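# Reorient a pinched spanner within one robot hand

## Task

The spanner begins in the hand, dangling from a pinch between thumb and index finger at the tip of its handle. Rotate and shift it inside this same hand until its orientation in the hand and the spot where the handle is gripped both match the two goal pictures. Only the hand may be used; the wrist camera, its bracket and the arm's last link count as hand. If the spanner contacts anything else or leaves the hand, the task fails. To finish, keep it motionless briefly with none of the hand's motors reading "moving", grip it firmly enough that it cannot shift however the hand is later turned or moved, and then declare the task done.

## Robot and tools

Robot: one arm ending in a right hand with six motors, always listed in this order: thumb_turn, thumb_bend, index, middle, ring, little. A camera (cam_wrist) sits on the wrist, and a fixed bracket on the little-finger side sticks out as far as the hand point along +y and 0.10 m across the palm; it can collide. Other cameras: cam_head_left, cam_head_right, cam_high, cam_low, cam_wrist, all 896x504.

Frames. Scene frame: origin on the table top beneath the arm base, +z up, +y to the left when facing along +x; the base may be tilted. The hand point rides with the palm: 0.05 m in front of it, 0.15 m from the wrist mounting face along the fingers, level with the index. Its axes: +z along straight fingers, +y out of the palm, +x across the palm away from the thumb. Straight fingers reach 0.06-0.07 m past the point in +z, their centre lines 0.06 m behind it (-y). Index tip centre as (y, z) from the point: (-0.06, +0.06) straight, (0.00, +0.02) half closed, (0.00, -0.01) three quarters, (-0.01, -0.04) closed. Thumb tip when turned in front of the palm: (+0.04, -0.03) straight, (0.00, -0.01) half bent, toward (-0.05, -0.01) fully bent.

execute_actions(actions, cameras). actions is a list of actions; each action is a table of up to 15 rows, one row per 1/30 s control step, the last row repeated to fill 15 steps (0.5 s). Each row is 14 numbers in [-1, 1]: dx, dy, dz, rx, ry, rz, thumb_turn, thumb_bend, index, middle, ring, little, force_limit, speed. The first six are an offset, not a pose: measured in the Hand target's own axes from the Hand target as it was when that action began (every row counts from that same start, not from the row before); 1.0 equals 0.6 m or 180 degrees, and rx, ry, rz form one rotation vector. Sending the same offset again moves further. The six motor numbers are absolute targets: -1 open (thumb beside palm / straight finger), +1 closed (thumb in front of palm / fully bent or curled). force_limit maps -1..+1 linearly to 0..10 N at the fingertip (0..15 N for the two thumb motors); a closing motor stops when its load reaches it. speed rises linearly from near zero at -1 to full at +0.48 and stays full to +1; full speed covers a finger's travel in 0.49 s. To keep the hand unchanged, resend the last six motor numbers, force_limit and speed; a 0 is a real command. An empty actions list just reports state. cameras picks which images come back: omitted/null/["all"] for all, [] for none; an unknown name voids the call.

move(target, speed, blend, blocking, cameras). target is one 14-number row or a list of up to 15 rows, each an offset from the single current Hand target (not chained), same axes and scale as above; hand numbers as above. speed: path top speed in m/s, 0.002 to 4.3, default 0.25; rotation capped at twice that in rad/s; one value or one per leg. blend: corner rounding radius in m for lists, default 0. blocking=false returns after about 0.5 s while the path continues. Paths last at least 0.5 s and stop short if over 10 s. The result adds a "move:" line: done (at rest within 10 mm and 2 degrees), off_target, moving, held, fault, plus limits=paced (pose clipped) or limits=held (steps withheld). done does not prove no contact. Avoid paths near the arm base.

wait(seconds 0 to 10) lets time pass holding the last command. stop brakes a running move. zoom_image(camera, region [x0, y0, x1, y1], at most 504 by 504 pixels) enlarges part of a camera's latest image. show_instructions shows the goal pictures. finished_scene(scene: the current scene's number) ends the scene for good.

Results: end_effector_position (m) and end_effector_quat_wxyz in the scene frame, possibly off by a few cm; a Hand target line, from which the next offsets count; Joint positions, velocities ("within noise" when still) and torques (joints 3 and 4 wrap at ±28 N m). Hand lists in motor order: hand_measured (position on target scale), hand_stopped_by (moving, target, force, stalled, fault), hand_load_n (fingertip force, positive pushing open), plus hand_force_limit and hand_speed. A lost grip shows only as load dropping near 0. Call results with actions also list positions at some steps.

Motion quirks: commanded orientation is clipped to 40 degrees from the measured one each step. The arm often rests 1-3 cm (up to 5) short, mostly low; another action, even all zeros, re-requests the target. Small turns can shift the hand point noticeably.

Grip behaviour: a motor starts only when its target changes by 0.002 or more, keeps going after the action, then locks (holding at least 15 N). Blocked, it pushes on, then reads stalled. To squeeze harder, raise force_limit and send a target more closed than hand_measured; to loosen, send one more open. A closing target sent while load already meets force_limit is wasted. For gentle closing use speed -0.94 or lower. Thumb in front of the palm grips 0.035-0.065 m objects; handles down to about 0.025 m.

Avoid: letting the spanner touch anything but the hand, dropping it, releasing it while it moves, swinging it fast, overloading fingers, hard pushes or hits. Motors heat when loaded, stretched or pushing; MOTOR HOT warns at 85 °C, and at 100 °C an OVER-TEMPERATURE FAULT drops the arm for 30-60 s. The robot keeps running while you think.

Each tool is called after "Request:" as name(argument=value, ...) on one line, values as JSON.

Reference images:

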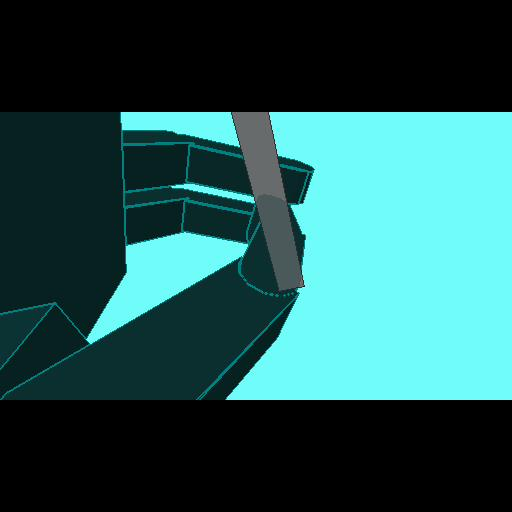

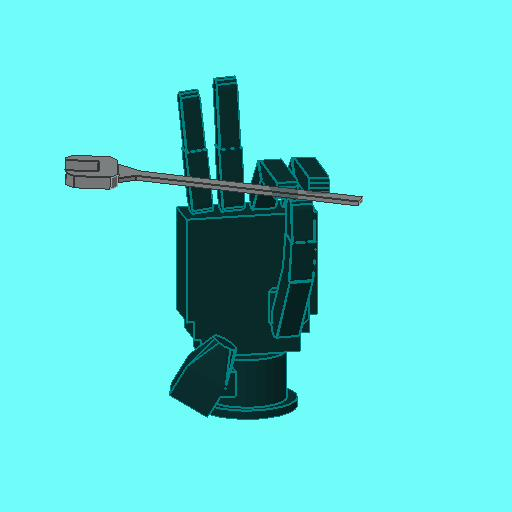

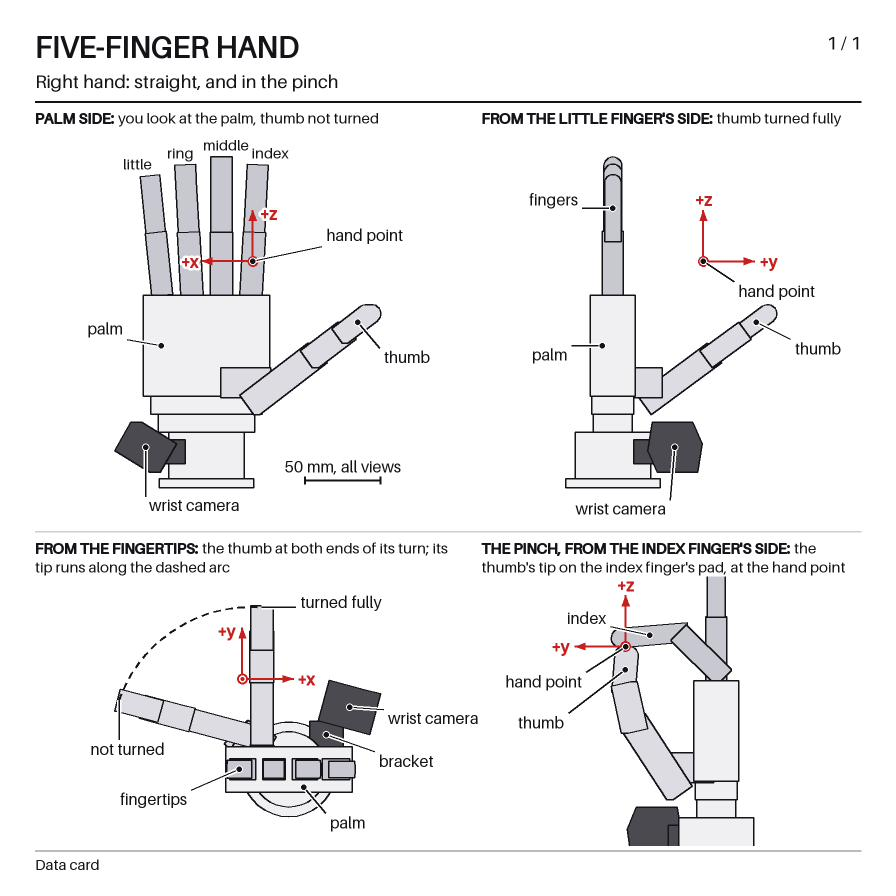

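## Session

Request:
execute_actions(actions=[])

Scene clock: 0.00 s.
end_effector_position=(+0.4488, +0.0008, +0.3157) hand_measured=(+0.570, -0.026, +0.188, -1.000, -1.000, -1.000) hand_load_n=(+0.0, +2.0, +11.5, +0.0, +0.0, +0.0) hand_stopped_by=(target, target, target, target, target, target) hand_force_limit=0.00 hand_speed=-0.80 end_effector_quat_wxyz=(+0.488, -0.501, +0.524, -0.486)
Joint positions: [-0.117 0.828 0.554 0.227 -0.098 0.029]
Joint velocities: within noise
Joint torques (N m): no reading
Heat: hottest waist 41 °C.
Hand target: +0.4532, +0.0005, +0.3308; +0.494, -0.495, +0.517, -0.493

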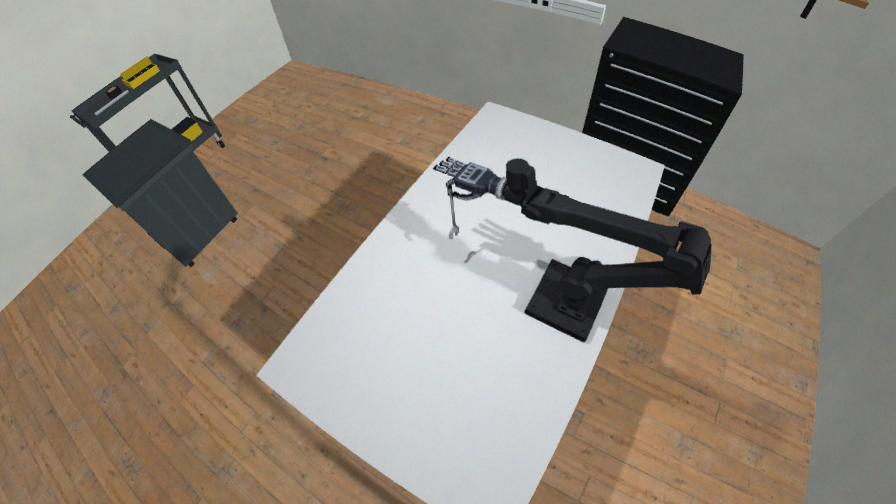

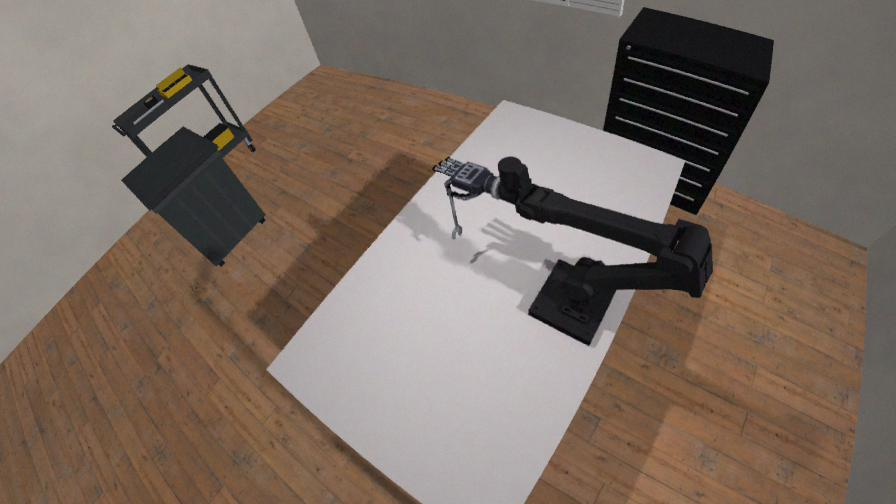

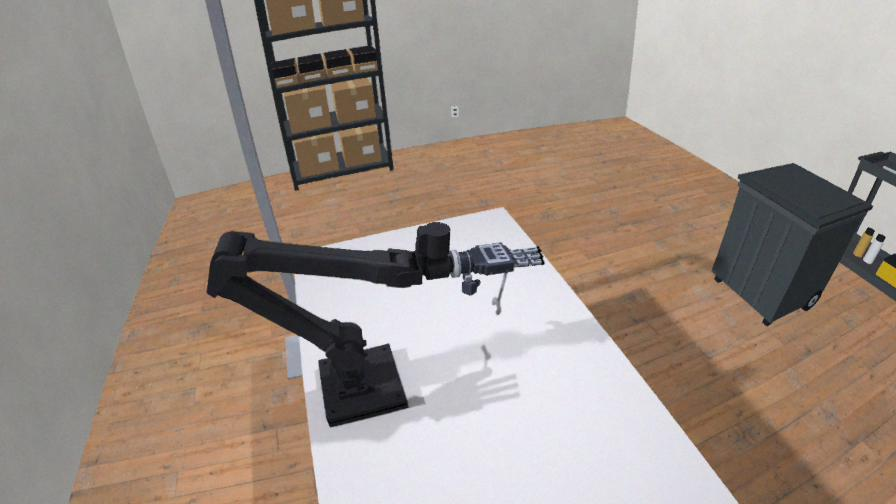

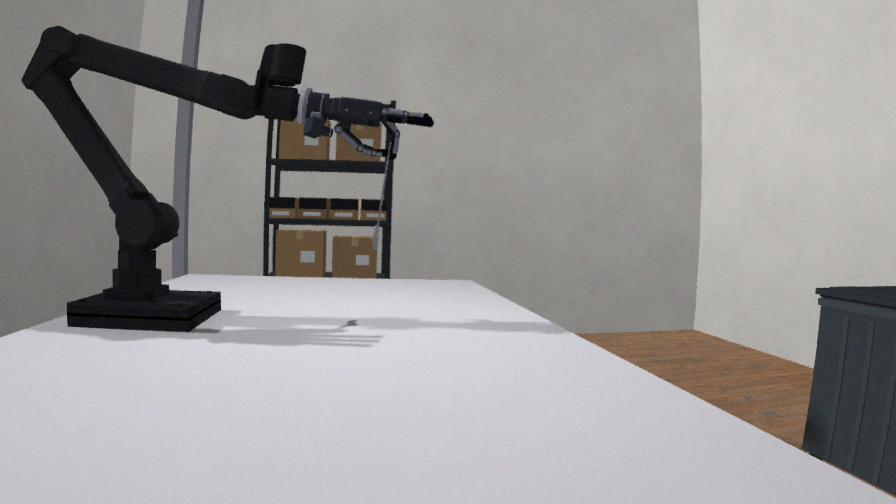

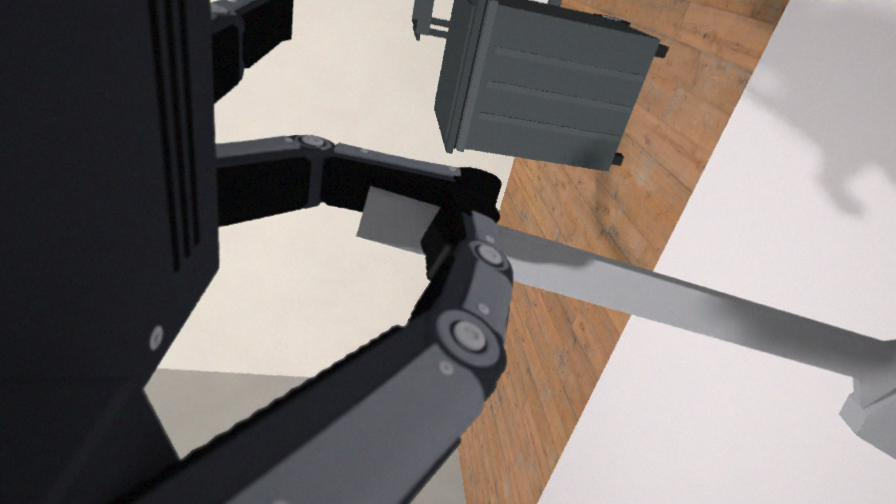

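Request:
move(target=[0,0,0.0,0,0,0.583,0.570,-0.026,0.188,-1,-1,-1,0,-0.8], speed=0.35, cameras=["cam_wrist","cam_low","cam_head_left"])

Scene clock: 8.83 s.
end_effector_position=(+0.4521, -0.0020, +0.3240) hand_measured=(+0.570, -0.026, +0.186, -1.000, -1.000, -1.000) hand_load_n=(-1.5, +2.0, +10.5, +0.0, +0.0, +0.0) hand_stopped_by=(target, target, force, target, target, target) hand_force_limit=0.00 hand_speed=-0.80 end_effector_quat_wxyz=(+0.684, +0.106, +0.717, +0.082)
Joint positions: [-0.188 1.021 0.363 0.612 -0.163 1.839]
Joint velocities: within noise
Joint torques (N m): [0.38 -2.67 9.32 2.96 0.04 0.27]
Heat: hottest waist 41 °C.
Hand target: +0.4532, +0.0005, +0.3308; +0.692, +0.108, +0.708, +0.091
Off the commanded pose: 0.007 m, 2 deg.
move: done
Images, in order (width x height): cam_head_left 896x504, cam_low 896x504, cam_wrist 896x504.

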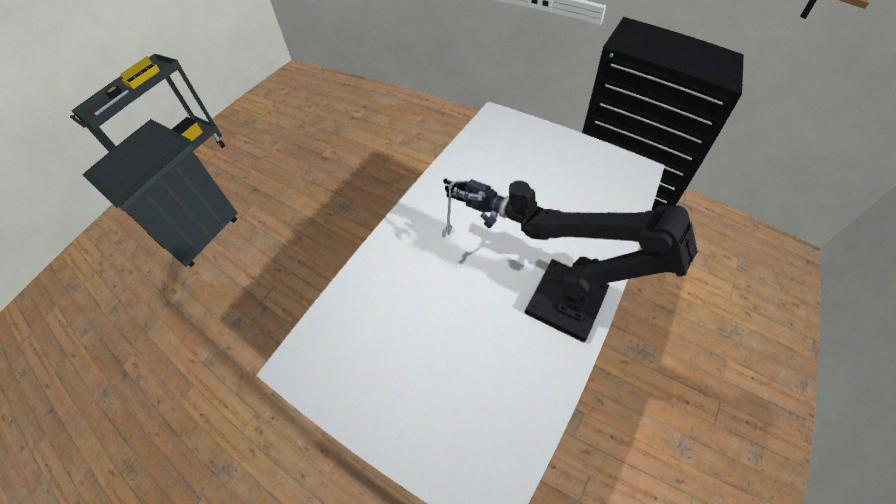

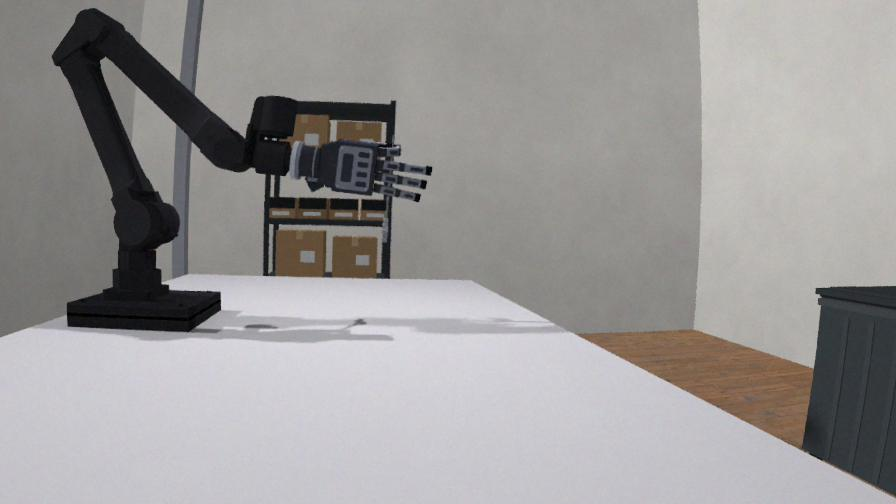

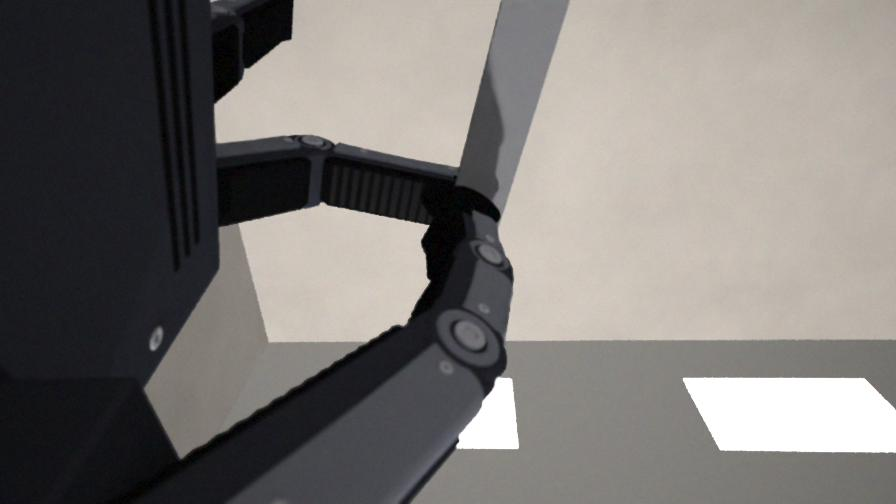

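Request:
move(target=[0,0,0.0,0,0,0.068,0.570,-0.026,0.188,-1,-1,-1,0,-0.8], speed=0.3, cameras=["cam_wrist"])

Request:
execute_actions(actions=[[[0,0,0,0,0,0,0.570,-0.026,0.182,-1,-1,-1,0,-0.94]]], cameras=["cam_wrist"])

Scene clock: 10.63 s.
end_effector_position=(+0.4525, -0.0017, +0.3243) hand_measured=(+0.570, -0.026, +0.186, -1.000, -1.000, -1.000) hand_load_n=(-1.5, +1.5, +10.5, +0.0, +0.0, +0.0) hand_stopped_by=(target, target, force, target, target, target) hand_force_limit=0.00 hand_speed=-0.80 end_effector_quat_wxyz=(+0.671, +0.182, +0.702, +0.155)
Joint positions: [-0.145 1.044 0.344 0.654 -0.12 2.055]
Joint velocities: within noise
Joint torques (N m): [0.32 -2.67 9.09 3.04 0.04 0.27]
Heat: hottest waist 41 °C.
Hand target: +0.4532, +0.0004, +0.3309; +0.679, +0.183, +0.692, +0.164
Off the commanded pose: 0.007 m, 2 deg.
move: done
Images, in order (width x height): cam_wrist 896x504.

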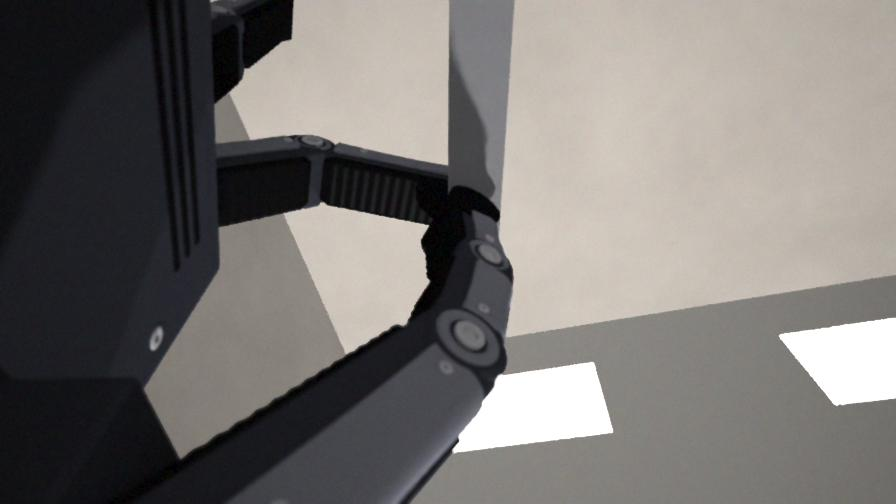

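Scene clock: 11.33 s.
end_effector_position=(+0.4525, -0.0018, +0.3241) hand_measured=(+0.570, -0.026, +0.182, -1.000, -1.000, -1.000) hand_load_n=(-1.5, +1.0, +8.0, +0.0, +0.0, +0.0) hand_stopped_by=(target, target, force, target, target, target) hand_force_limit=0.00 hand_speed=-0.94 end_effector_quat_wxyz=(+0.671, +0.182, +0.702, +0.156)
Joint positions: [-0.145 1.044 0.344 0.654 -0.12 2.057]
Joint velocities: within noise
Joint torques (N m): [0.32 -2.73 9.09 3.02 0.03 0.23]
Heat: hottest waist 41 °C.
Hand target: +0.4532, +0.0004, +0.3307; +0.678, +0.183, +0.692, +0.165
Off the commanded pose: 0.007 m, 2 deg.
Step readings (end_effector_position):
0: (+0.4525, -0.0017, +0.3243)
1: (+0.4525, -0.0017, +0.3243)
2: (+0.4524, -0.0017, +0.3241)
4: (+0.4524, -0.0017, +0.3242)
8: (+0.4524, -0.0017, +0.3242)
15: (+0.4525, -0.0018, +0.3241)
Images, in order (width x height): cam_wrist 896x504.

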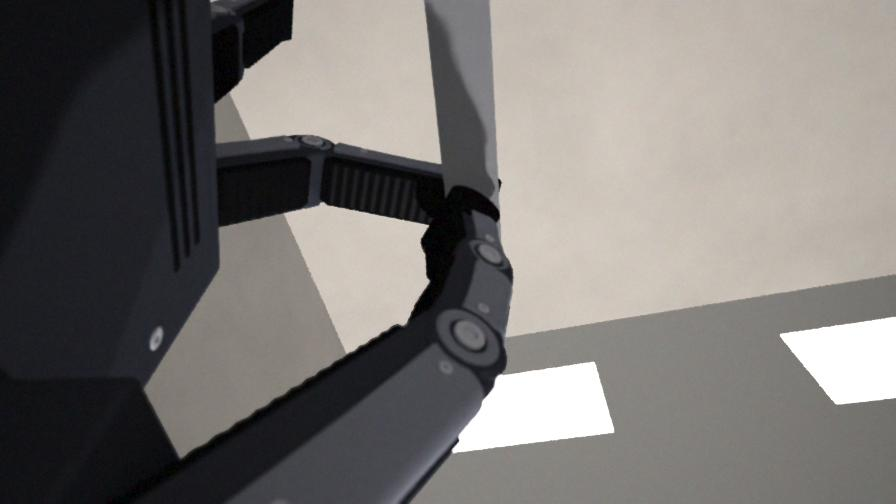

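Request:
execute_actions(actions=[[[0,0,0,0,0,0,0.570,-0.026,0.178,-1,-1,-1,0,-0.94]]], cameras=["cam_wrist"])

Scene clock: 12.20 s.
end_effector_position=(+0.4525, -0.0018, +0.3242) hand_measured=(+0.570, -0.026, +0.178, -1.000, -1.000, -1.000) hand_load_n=(-1.5, +1.0, +5.5, +0.0, +0.0, +0.0) hand_stopped_by=(target, target, force, target, target, target) hand_force_limit=0.00 hand_speed=-0.94 end_effector_quat_wxyz=(+0.671, +0.183, +0.701, +0.156)
Joint positions: [-0.145 1.044 0.344 0.654 -0.12 2.057]
Joint velocities: within noise
Joint torques (N m): [0.32 -2.73 9.09 3.03 0.03 0.24]
Heat: hottest waist 41 °C.
Hand target: +0.4532, +0.0004, +0.3308; +0.679, +0.183, +0.692, +0.165
Off the commanded pose: 0.007 m, 2 deg.
Step readings (end_effector_position):
0: (+0.4525, -0.0018, +0.3241)
1: (+0.4525, -0.0018, +0.3241)
2: (+0.4525, -0.0018, +0.3241)
4: (+0.4525, -0.0018, +0.3241)
8: (+0.4525, -0.0018, +0.3241)
15: (+0.4525, -0.0018, +0.3241)
Images, in order (width x height): cam_wrist 896x504.

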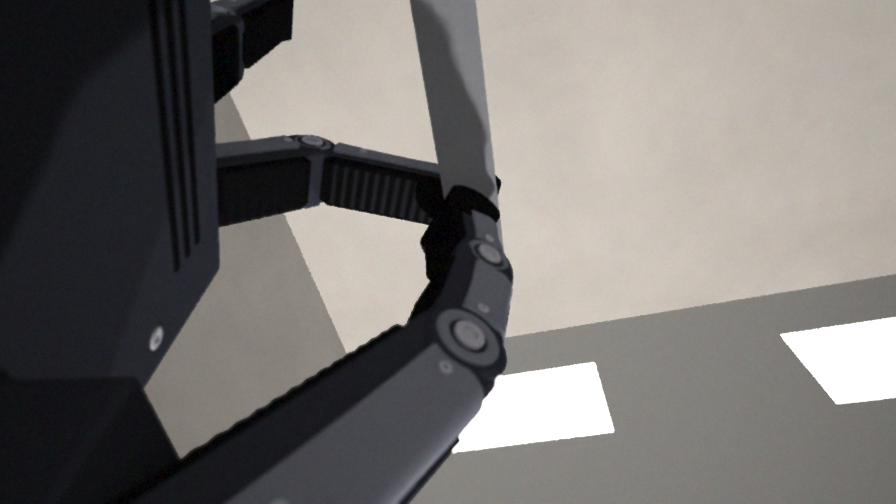

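Request:
execute_actions(actions=[[[0,0,0,0,0,0,0.570,-0.026,0.175,-0.0,0.0,0.0,0,-0.94],[0,0,0,0,0,0,0.570,-0.026,0.175,-0.0,0.0,0.0,0,-0.94],[0,0,0,0,0,0,0.570,-0.026,0.175,-0.0,0.0,0.0,0,-0.4]]], cameras=["cam_wrist"])

Scene clock: 13.37 s.
end_effector_position=(+0.4524, -0.0020, +0.3240) hand_measured=(+0.570, -0.026, +0.174, +0.000, +0.000, +0.000) hand_load_n=(-1.0, +1.0, +4.0, +0.5, +0.0, +0.0) hand_stopped_by=(target, target, target, target, target, target) hand_force_limit=0.00 hand_speed=-0.40 end_effector_quat_wxyz=(+0.671, +0.184, +0.701, +0.156)
Joint positions: [-0.145 1.044 0.344 0.654 -0.119 2.059]
Joint velocities: within noise
Joint torques (N m): [0.32 -2.73 9.11 3.03 0.02 0.24]
Heat: hottest waist 41 °C.
Hand target: +0.4532, +0.0005, +0.3309; +0.679, +0.183, +0.692, +0.165
Off the commanded pose: 0.007 m, 2 deg.
Step readings (end_effector_position):
0: (+0.4525, -0.0018, +0.3242)
1: (+0.4525, -0.0018, +0.3242)
2: (+0.4525, -0.0018, +0.3242)
4: (+0.4525, -0.0019, +0.3242)
8: (+0.4524, -0.0020, +0.3240)
15: (+0.4524, -0.0020, +0.3240)
Images, in order (width x height): cam_wrist 896x504.

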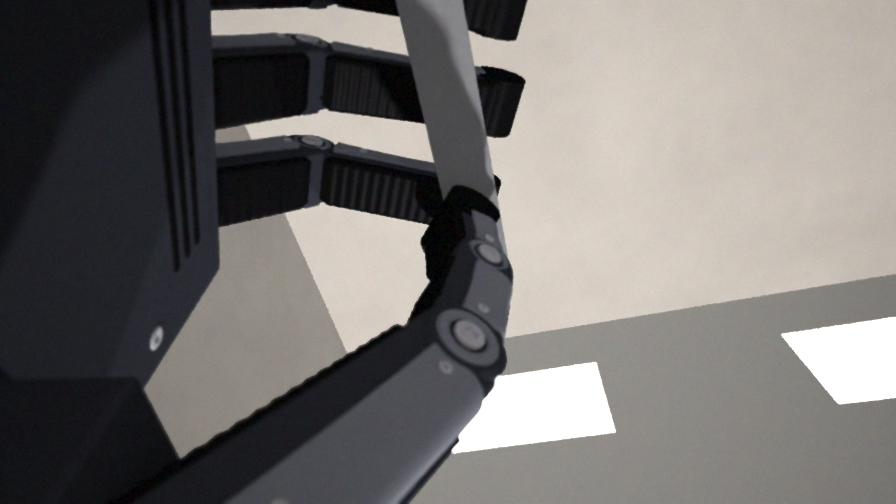

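Request:
execute_actions(actions=[[[0,0,0,0,0,0,0.570,-0.026,0.175,0.17,0.17,0.20,-0.8,-0.9]],[[0,0,0,0,0,0,0.570,-0.026,0.175,0.17,0.17,0.20,-0.8,-0.9]]], cameras=["cam_wrist"])

Scene clock: 14.87 s.
end_effector_position=(+0.4524, -0.0020, +0.3240) hand_measured=(+0.570, -0.026, +0.174, +0.170, +0.170, +0.200) hand_load_n=(-0.5, +2.5, +5.5, +0.0, +0.0, +0.5) hand_stopped_by=(target, target, target, target, target, target) hand_force_limit=-0.80 hand_speed=-0.90 end_effector_quat_wxyz=(+0.671, +0.184, +0.701, +0.156)
Joint positions: [-0.145 1.044 0.344 0.654 -0.119 2.059]
Joint velocities: within noise
Joint torques (N m): [0.32 -2.73 9.1 3.02 0 0.24]
Heat: hottest waist 41 °C.
Hand target: +0.4532, +0.0005, +0.3309; +0.679, +0.183, +0.692, +0.165
Off the commanded pose: 0.007 m, 2 deg.
Step readings (end_effector_position):
0: (+0.4524, -0.0020, +0.3240)
1: (+0.4524, -0.0020, +0.3240)
2: (+0.4524, -0.0020, +0.3240)
4: (+0.4524, -0.0020, +0.3240)
8: (+0.4524, -0.0020, +0.3240)
15: (+0.4524, -0.0020, +0.3240)
16: (+0.4524, -0.0020, +0.3240)
17: (+0.4524, -0.0020, +0.3240)
19: (+0.4524, -0.0020, +0.3240)
23: (+0.4524, -0.0020, +0.3240)
30: (+0.4524, -0.0020, +0.3240)
Images, in order (width x height): cam_wrist 896x504.

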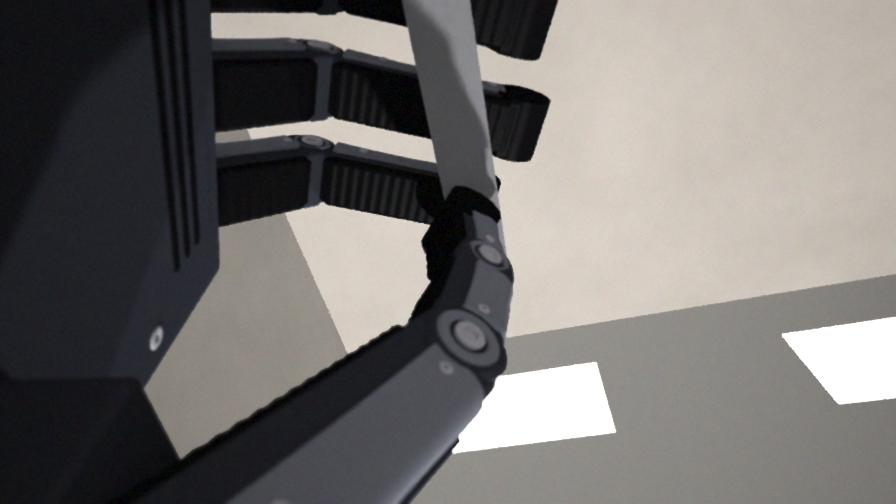

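Request:
move(target=[[0,0,-0.055,0.233,0.4415,0,0.570,-0.026,0.175,0.17,0.17,0.20,-0.8,-0.9],[0,0,-0.055,-0.1605,0.5193,-0.3849,0.570,-0.026,0.175,0.17,0.17,0.20,-0.8,-0.9],[0,0,-0.055,-0.6244,0.3295,-0.7071,0.570,-0.026,0.175,0.17,0.17,0.20,-0.8,-0.9]], speed=0.35, cameras=["cam_wrist","cam_low","cam_head_left"])

Scene clock: 24.17 s.
end_effector_position=(+0.4197, -0.0001, +0.3206) hand_measured=(+0.570, -0.026, +0.174, +0.170, +0.170, +0.200) hand_load_n=(-0.5, +3.0, +5.5, +0.0, +0.5, +1.5) hand_stopped_by=(target, target, target, target, target, target) hand_force_limit=-0.80 hand_speed=-0.90 end_effector_quat_wxyz=(-0.010, +0.966, -0.259, +0.008)
Joint positions: [0.064 1.571 1.693 -1.665 -0.022 -0.983]
Joint velocities: within noise
Joint torques (N m): [0.21 -11.4 11.02 -0.25 0.15 0]
Heat: hottest waist 41 °C.
Hand target: +0.4202, +0.0011, +0.3316; -0.003, +0.968, -0.251, -0.013
Off the commanded pose: 0.011 m, 3 deg.
joint sent to its limit — joint 4 (wrist pitch), lower limit. The joint targets are off in orientation, not in position.
move: off_target
Images, in order (width x height): cam_head_left 896x504, cam_low 896x504, cam_wrist 896x504.

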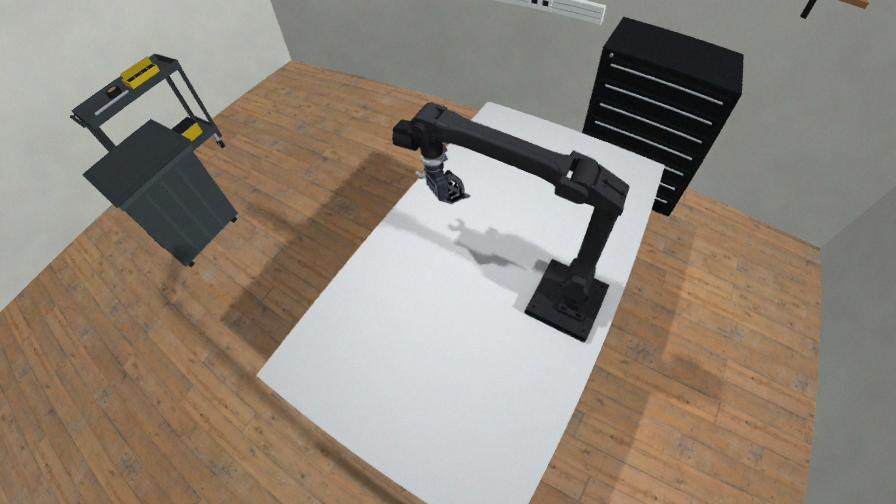

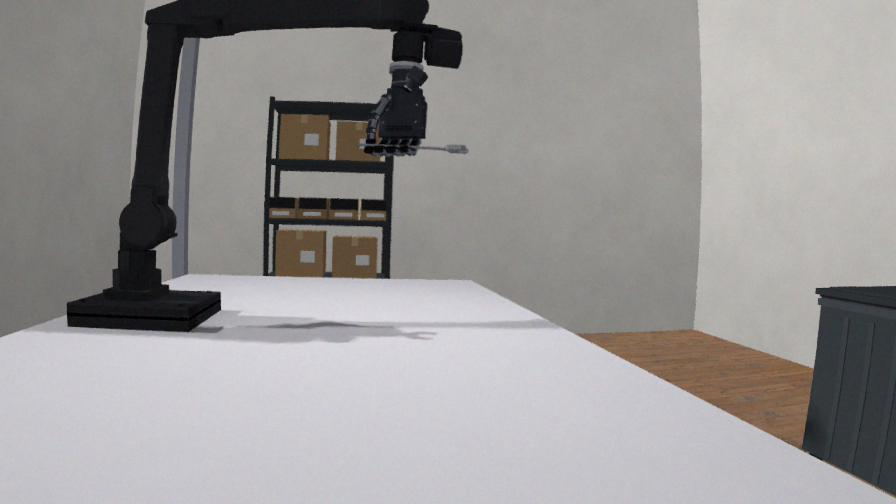

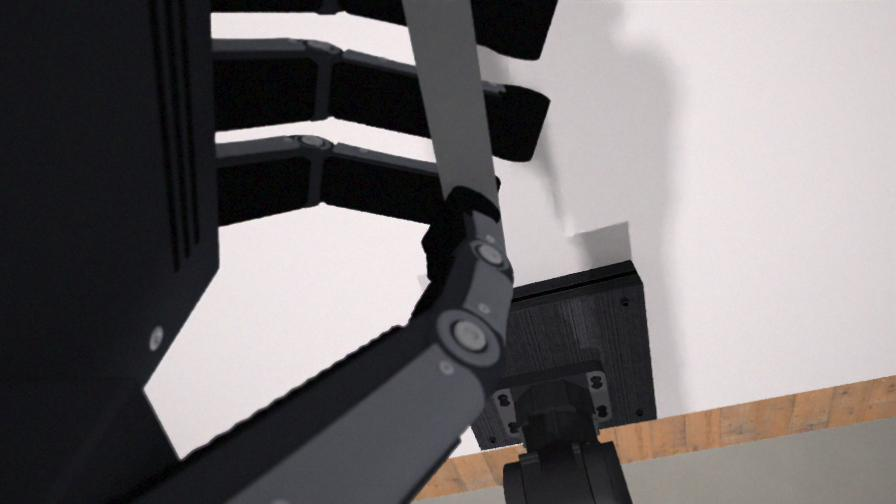

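Request:
zoom_image(camera="cam_low", region=[350, 100, 480, 190])

Request:
zoom_image(camera="cam_wrist", region=[380, 150, 580, 350])

Scaled by 3.877 from the camera's 896x504 image, which has a finer 1280x720 frame.

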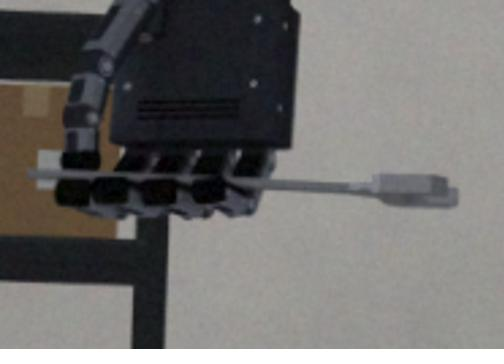

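Scaled by 2.520 from the camera's 896x504 image, which has a finer 1280x720 frame.

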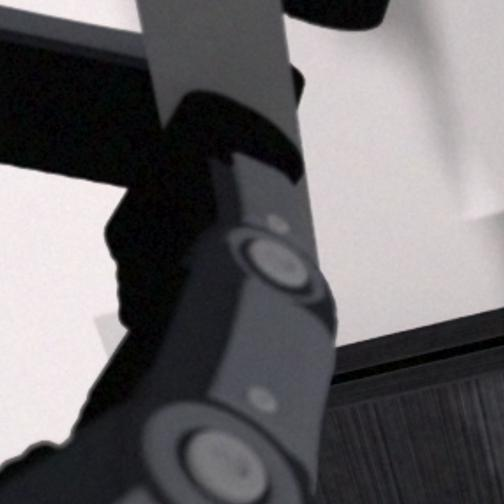

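Request:
move(target=[-0.029,0.0155,-0.05,0.150,0.2845,0,0.570,-0.026,0.175,0.17,0.17,0.20,-0.8,-0.9], speed=0.25, cameras=["cam_wrist","cam_low"])

Request:
zoom_image(camera="cam_low", region=[330, 50, 460, 180])

Scene clock: 28.57 s.
end_effector_position=(+0.3970, -0.0022, +0.3499) hand_measured=(+0.570, -0.026, +0.174, +0.170, +0.170, +0.200) hand_load_n=(+0.0, +3.0, +5.5, +0.0, +0.0, +1.0) hand_stopped_by=(target, target, target, target, target, target) hand_force_limit=-0.80 hand_speed=-0.90 end_effector_quat_wxyz=(-0.106, +0.861, -0.229, +0.441)
Joint positions: [0.13 0.887 1.019 -0.762 0.118 -0.978]
Joint velocities: within noise
Joint torques (N m): [0.38 -4.19 11.12 2.52 0.2 0.01]
Heat: hottest waist 41 °C.
Hand target: +0.4012, +0.0010, +0.3621; -0.114, +0.852, -0.224, +0.460
Off the commanded pose: 0.013 m, 3 deg.
move: off_target
Images, in order (width x height): cam_low 896x504, cam_wrist 896x504.

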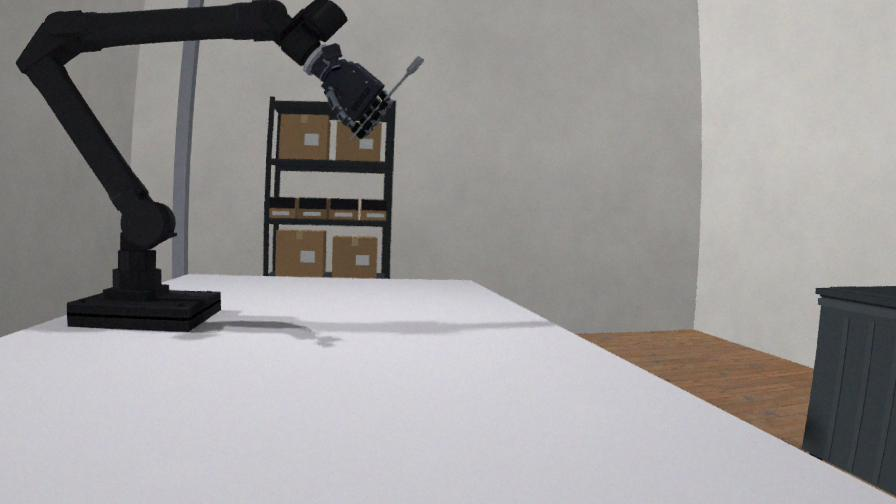

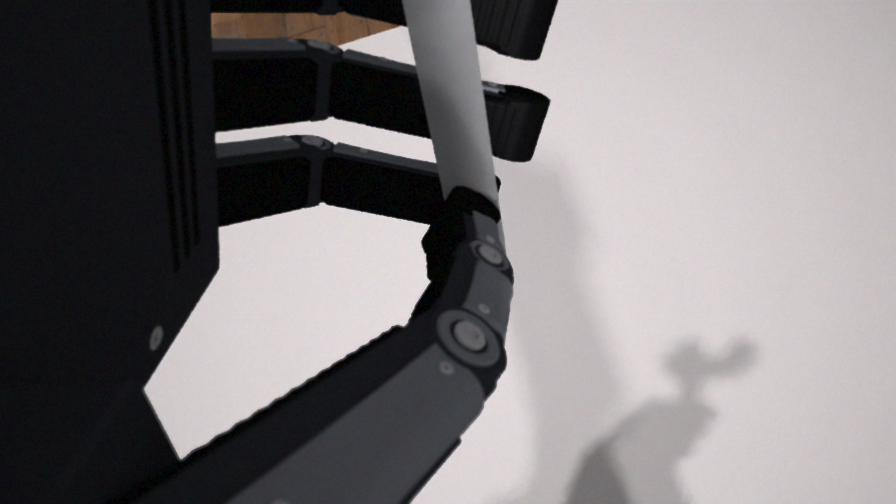

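Scaled by 3.877 from the camera's 896x504 image, which has a finer 1280x720 frame.

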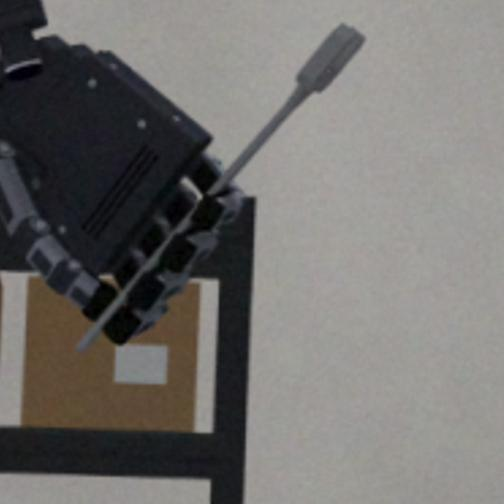

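Request:
execute_actions(actions=[[[0,0,0,0,0,0,0.570,-0.026,0.169,0.17,0.17,0.20,-0.5,-0.9]],[[0,0,0,0,0,0,1.0,-0.026,0.169,0.17,0.17,0.20,-0.5,-0.8]],[[0,0,0,0,0,0,1.0,-0.026,0.169,0.17,0.17,0.20,-0.5,-0.8]]], cameras=["cam_wrist","cam_low"])

Request:
zoom_image(camera="cam_low", region=[330, 50, 460, 180])

Scene clock: 31.07 s.
end_effector_position=(+0.3971, -0.0022, +0.3500) hand_measured=(+1.000, -0.026, +0.168, +0.170, +0.170, +0.200) hand_load_n=(+3.5, +2.0, +2.5, +1.5, +0.0, +1.5) hand_stopped_by=(target, target, force, target, target, target) hand_force_limit=-0.50 hand_speed=-0.80 end_effector_quat_wxyz=(-0.106, +0.861, -0.229, +0.441)
Joint positions: [0.13 0.887 1.019 -0.761 0.118 -0.978]
Joint velocities: within noise
Joint torques (N m): [0.38 -4.19 11.11 2.62 0.2 0.01]
Heat: hottest waist 41 °C.
Hand target: +0.4011, +0.0010, +0.3621; -0.114, +0.852, -0.224, +0.460
Off the commanded pose: 0.013 m, 3 deg.
Step readings (end_effector_position):
0: (+0.3971, -0.0022, +0.3500)
1: (+0.3971, -0.0022, +0.3500)
2: (+0.3971, -0.0022, +0.3500)
4: (+0.3971, -0.0022, +0.3500)
8: (+0.3971, -0.0022, +0.3500)
15: (+0.3971, -0.0022, +0.3500)
16: (+0.3971, -0.0022, +0.3500)
17: (+0.3971, -0.0022, +0.3500)
19: (+0.3971, -0.0022, +0.3500)
23: (+0.3971, -0.0022, +0.3500)
30: (+0.3971, -0.0022, +0.3500)
31: (+0.3971, -0.0022, +0.3500)
32: (+0.3971, -0.0022, +0.3500)
34: (+0.3971, -0.0022, +0.3500)
38: (+0.3971, -0.0022, +0.3500)
45: (+0.3971, -0.0022, +0.3500)
Images, in order (width x height): cam_low 896x504, cam_wrist 896x504.

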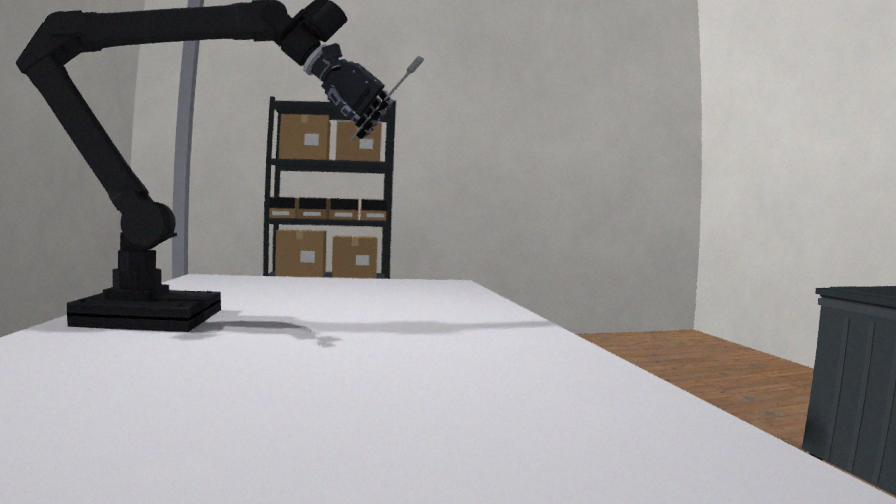

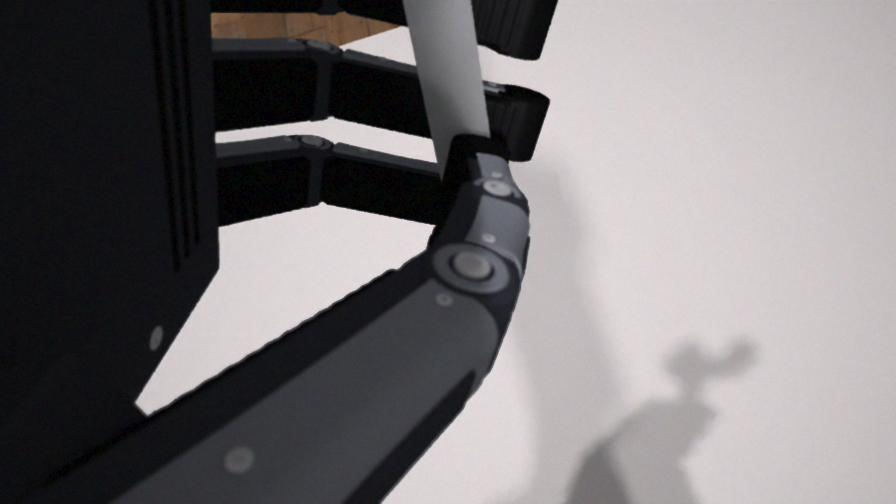

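Scaled by 3.877 from the camera's 896x504 image, which has a finer 1280x720 frame.

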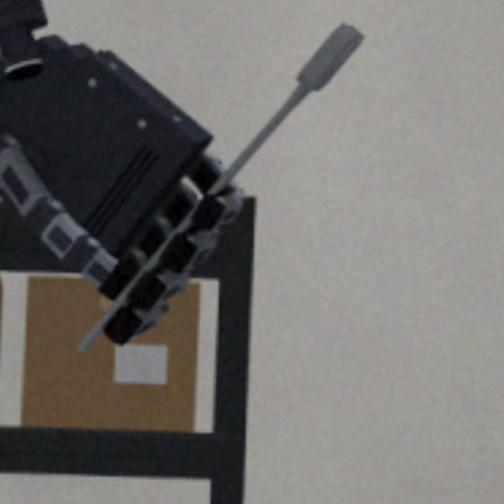

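Request:
execute_actions(actions=[[[0,0,0,0,0,0,0.9,-0.046,0.172,0.173,0.17,0.20,-0.5,-0.9]],[[0,0,0,0,0,0,0.8,-0.066,0.175,0.176,0.17,0.20,-0.5,-0.9]]], cameras=["cam_wrist","cam_low"])

Request:
zoom_image(camera="cam_low", region=[330, 50, 460, 180])

Scene clock: 32.67 s.
end_effector_position=(+0.3972, -0.0022, +0.3501) hand_measured=(+0.800, -0.066, +0.172, +0.176, +0.170, +0.200) hand_load_n=(-1.0, +0.5, +1.5, +0.0, +0.0, +1.0) hand_stopped_by=(target, target, force, target, target, target) hand_force_limit=-0.50 hand_speed=-0.90 end_effector_quat_wxyz=(-0.106, +0.861, -0.229, +0.441)
Joint positions: [0.13 0.887 1.019 -0.761 0.118 -0.978]
Joint velocities: within noise
Joint torques (N m): [0.38 -4.13 11.12 2.62 0.19 0.01]
Heat: hottest waist 41 °C.
Hand target: +0.4012, +0.0010, +0.3621; -0.114, +0.852, -0.224, +0.460
Off the commanded pose: 0.013 m, 3 deg.
Step readings (end_effector_position):
0: (+0.3971, -0.0022, +0.3500)
1: (+0.3971, -0.0022, +0.3500)
2: (+0.3971, -0.0022, +0.3500)
4: (+0.3971, -0.0022, +0.3500)
8: (+0.3971, -0.0022, +0.3500)
15: (+0.3971, -0.0022, +0.3500)
16: (+0.3971, -0.0022, +0.3500)
17: (+0.3971, -0.0022, +0.3500)
19: (+0.3971, -0.0022, +0.3500)
23: (+0.3972, -0.0022, +0.3501)
30: (+0.3972, -0.0022, +0.3501)
Images, in order (width x height): cam_low 896x504, cam_wrist 896x504.

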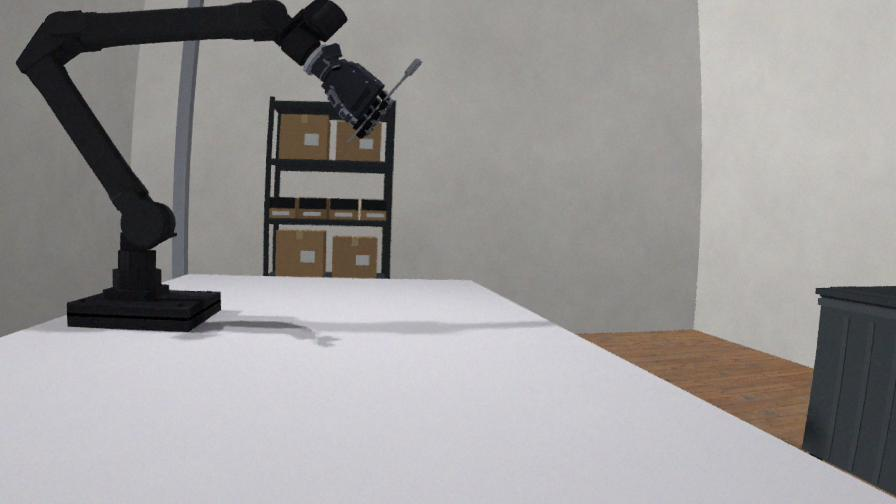

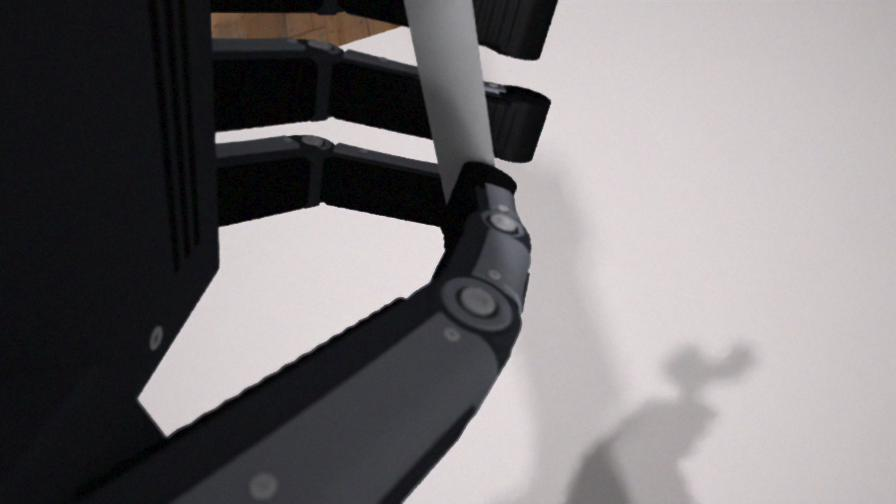

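Scaled by 3.877 from the camera's 896x504 image, which has a finer 1280x720 frame.

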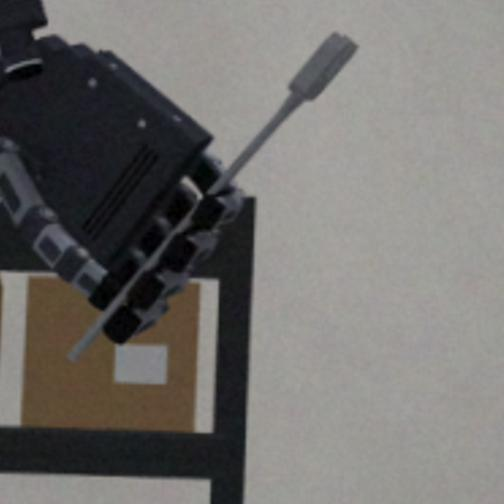

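Request:
execute_actions(actions=[[[0,0,0,0,0,0,0.7,-0.09,0.175,0.178,0.17,0.20,-0.5,-0.9]],[[0,0,0,0,0,0,0.6,-0.115,0.177,0.180,0.17,0.20,-0.5,-0.9]]], cameras=["cam_wrist","cam_low"])

Request:
zoom_image(camera="cam_low", region=[330, 50, 460, 180])

Scene clock: 34.40 s.
end_effector_position=(+0.3972, -0.0022, +0.3501) hand_measured=(+0.600, -0.116, +0.176, +0.180, +0.170, +0.200) hand_load_n=(+0.5, +0.5, +0.5, +0.0, +0.0, +0.5) hand_stopped_by=(target, target, target, target, target, target) hand_force_limit=-0.50 hand_speed=-0.90 end_effector_quat_wxyz=(-0.106, +0.861, -0.229, +0.441)
Joint positions: [0.13 0.887 1.019 -0.761 0.118 -0.978]
Joint velocities: within noise
Joint torques (N m): [0.38 -4.19 11.12 2.63 0.19 0.01]
Heat: hottest waist 41 °C.
Hand target: +0.4012, +0.0010, +0.3621; -0.114, +0.852, -0.224, +0.460
Off the commanded pose: 0.013 m, 3 deg.
Step readings (end_effector_position):
0: (+0.3972, -0.0022, +0.3501)
1: (+0.3972, -0.0022, +0.3501)
2: (+0.3972, -0.0022, +0.3501)
4: (+0.3972, -0.0022, +0.3501)
8: (+0.3972, -0.0022, +0.3501)
15: (+0.3972, -0.0022, +0.3501)
16: (+0.3972, -0.0022, +0.3501)
17: (+0.3972, -0.0022, +0.3501)
19: (+0.3972, -0.0022, +0.3501)
23: (+0.3972, -0.0022, +0.3501)
30: (+0.3972, -0.0022, +0.3501)
Images, in order (width x height): cam_low 896x504, cam_wrist 896x504.

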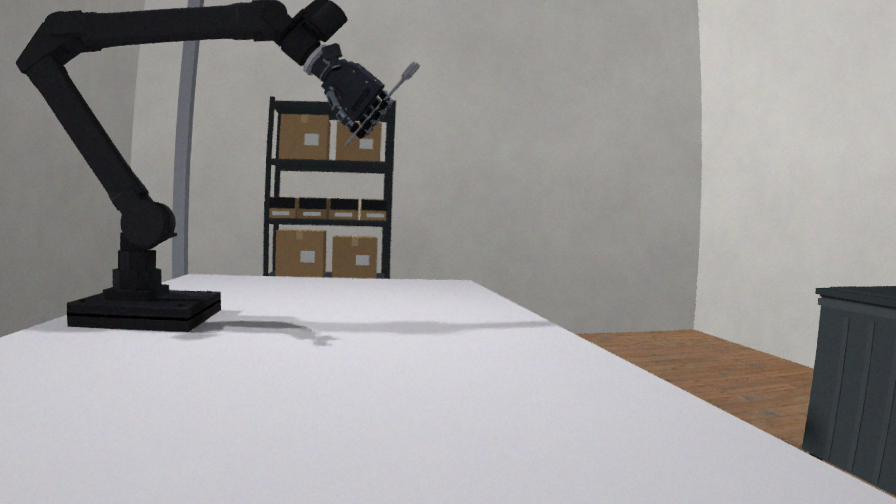

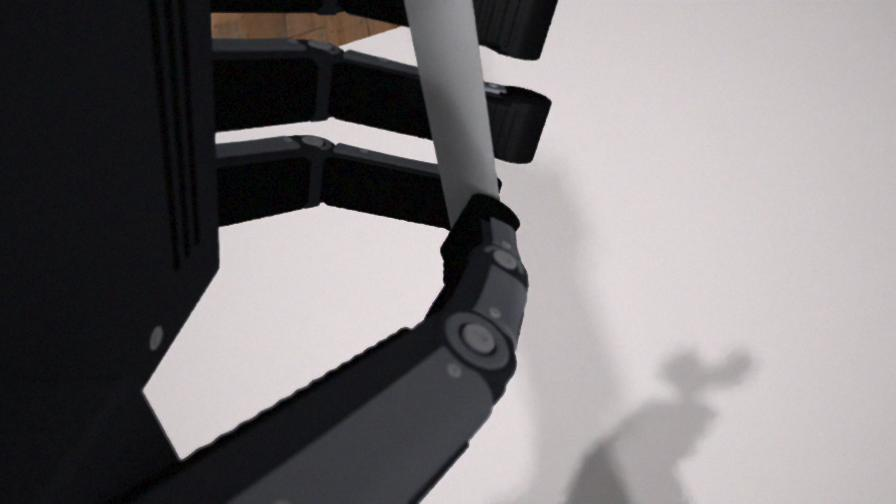

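Scaled by 3.877 from the camera's 896x504 image, which has a finer 1280x720 frame.

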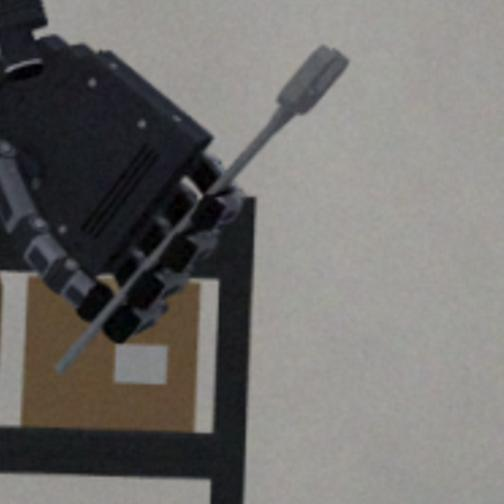

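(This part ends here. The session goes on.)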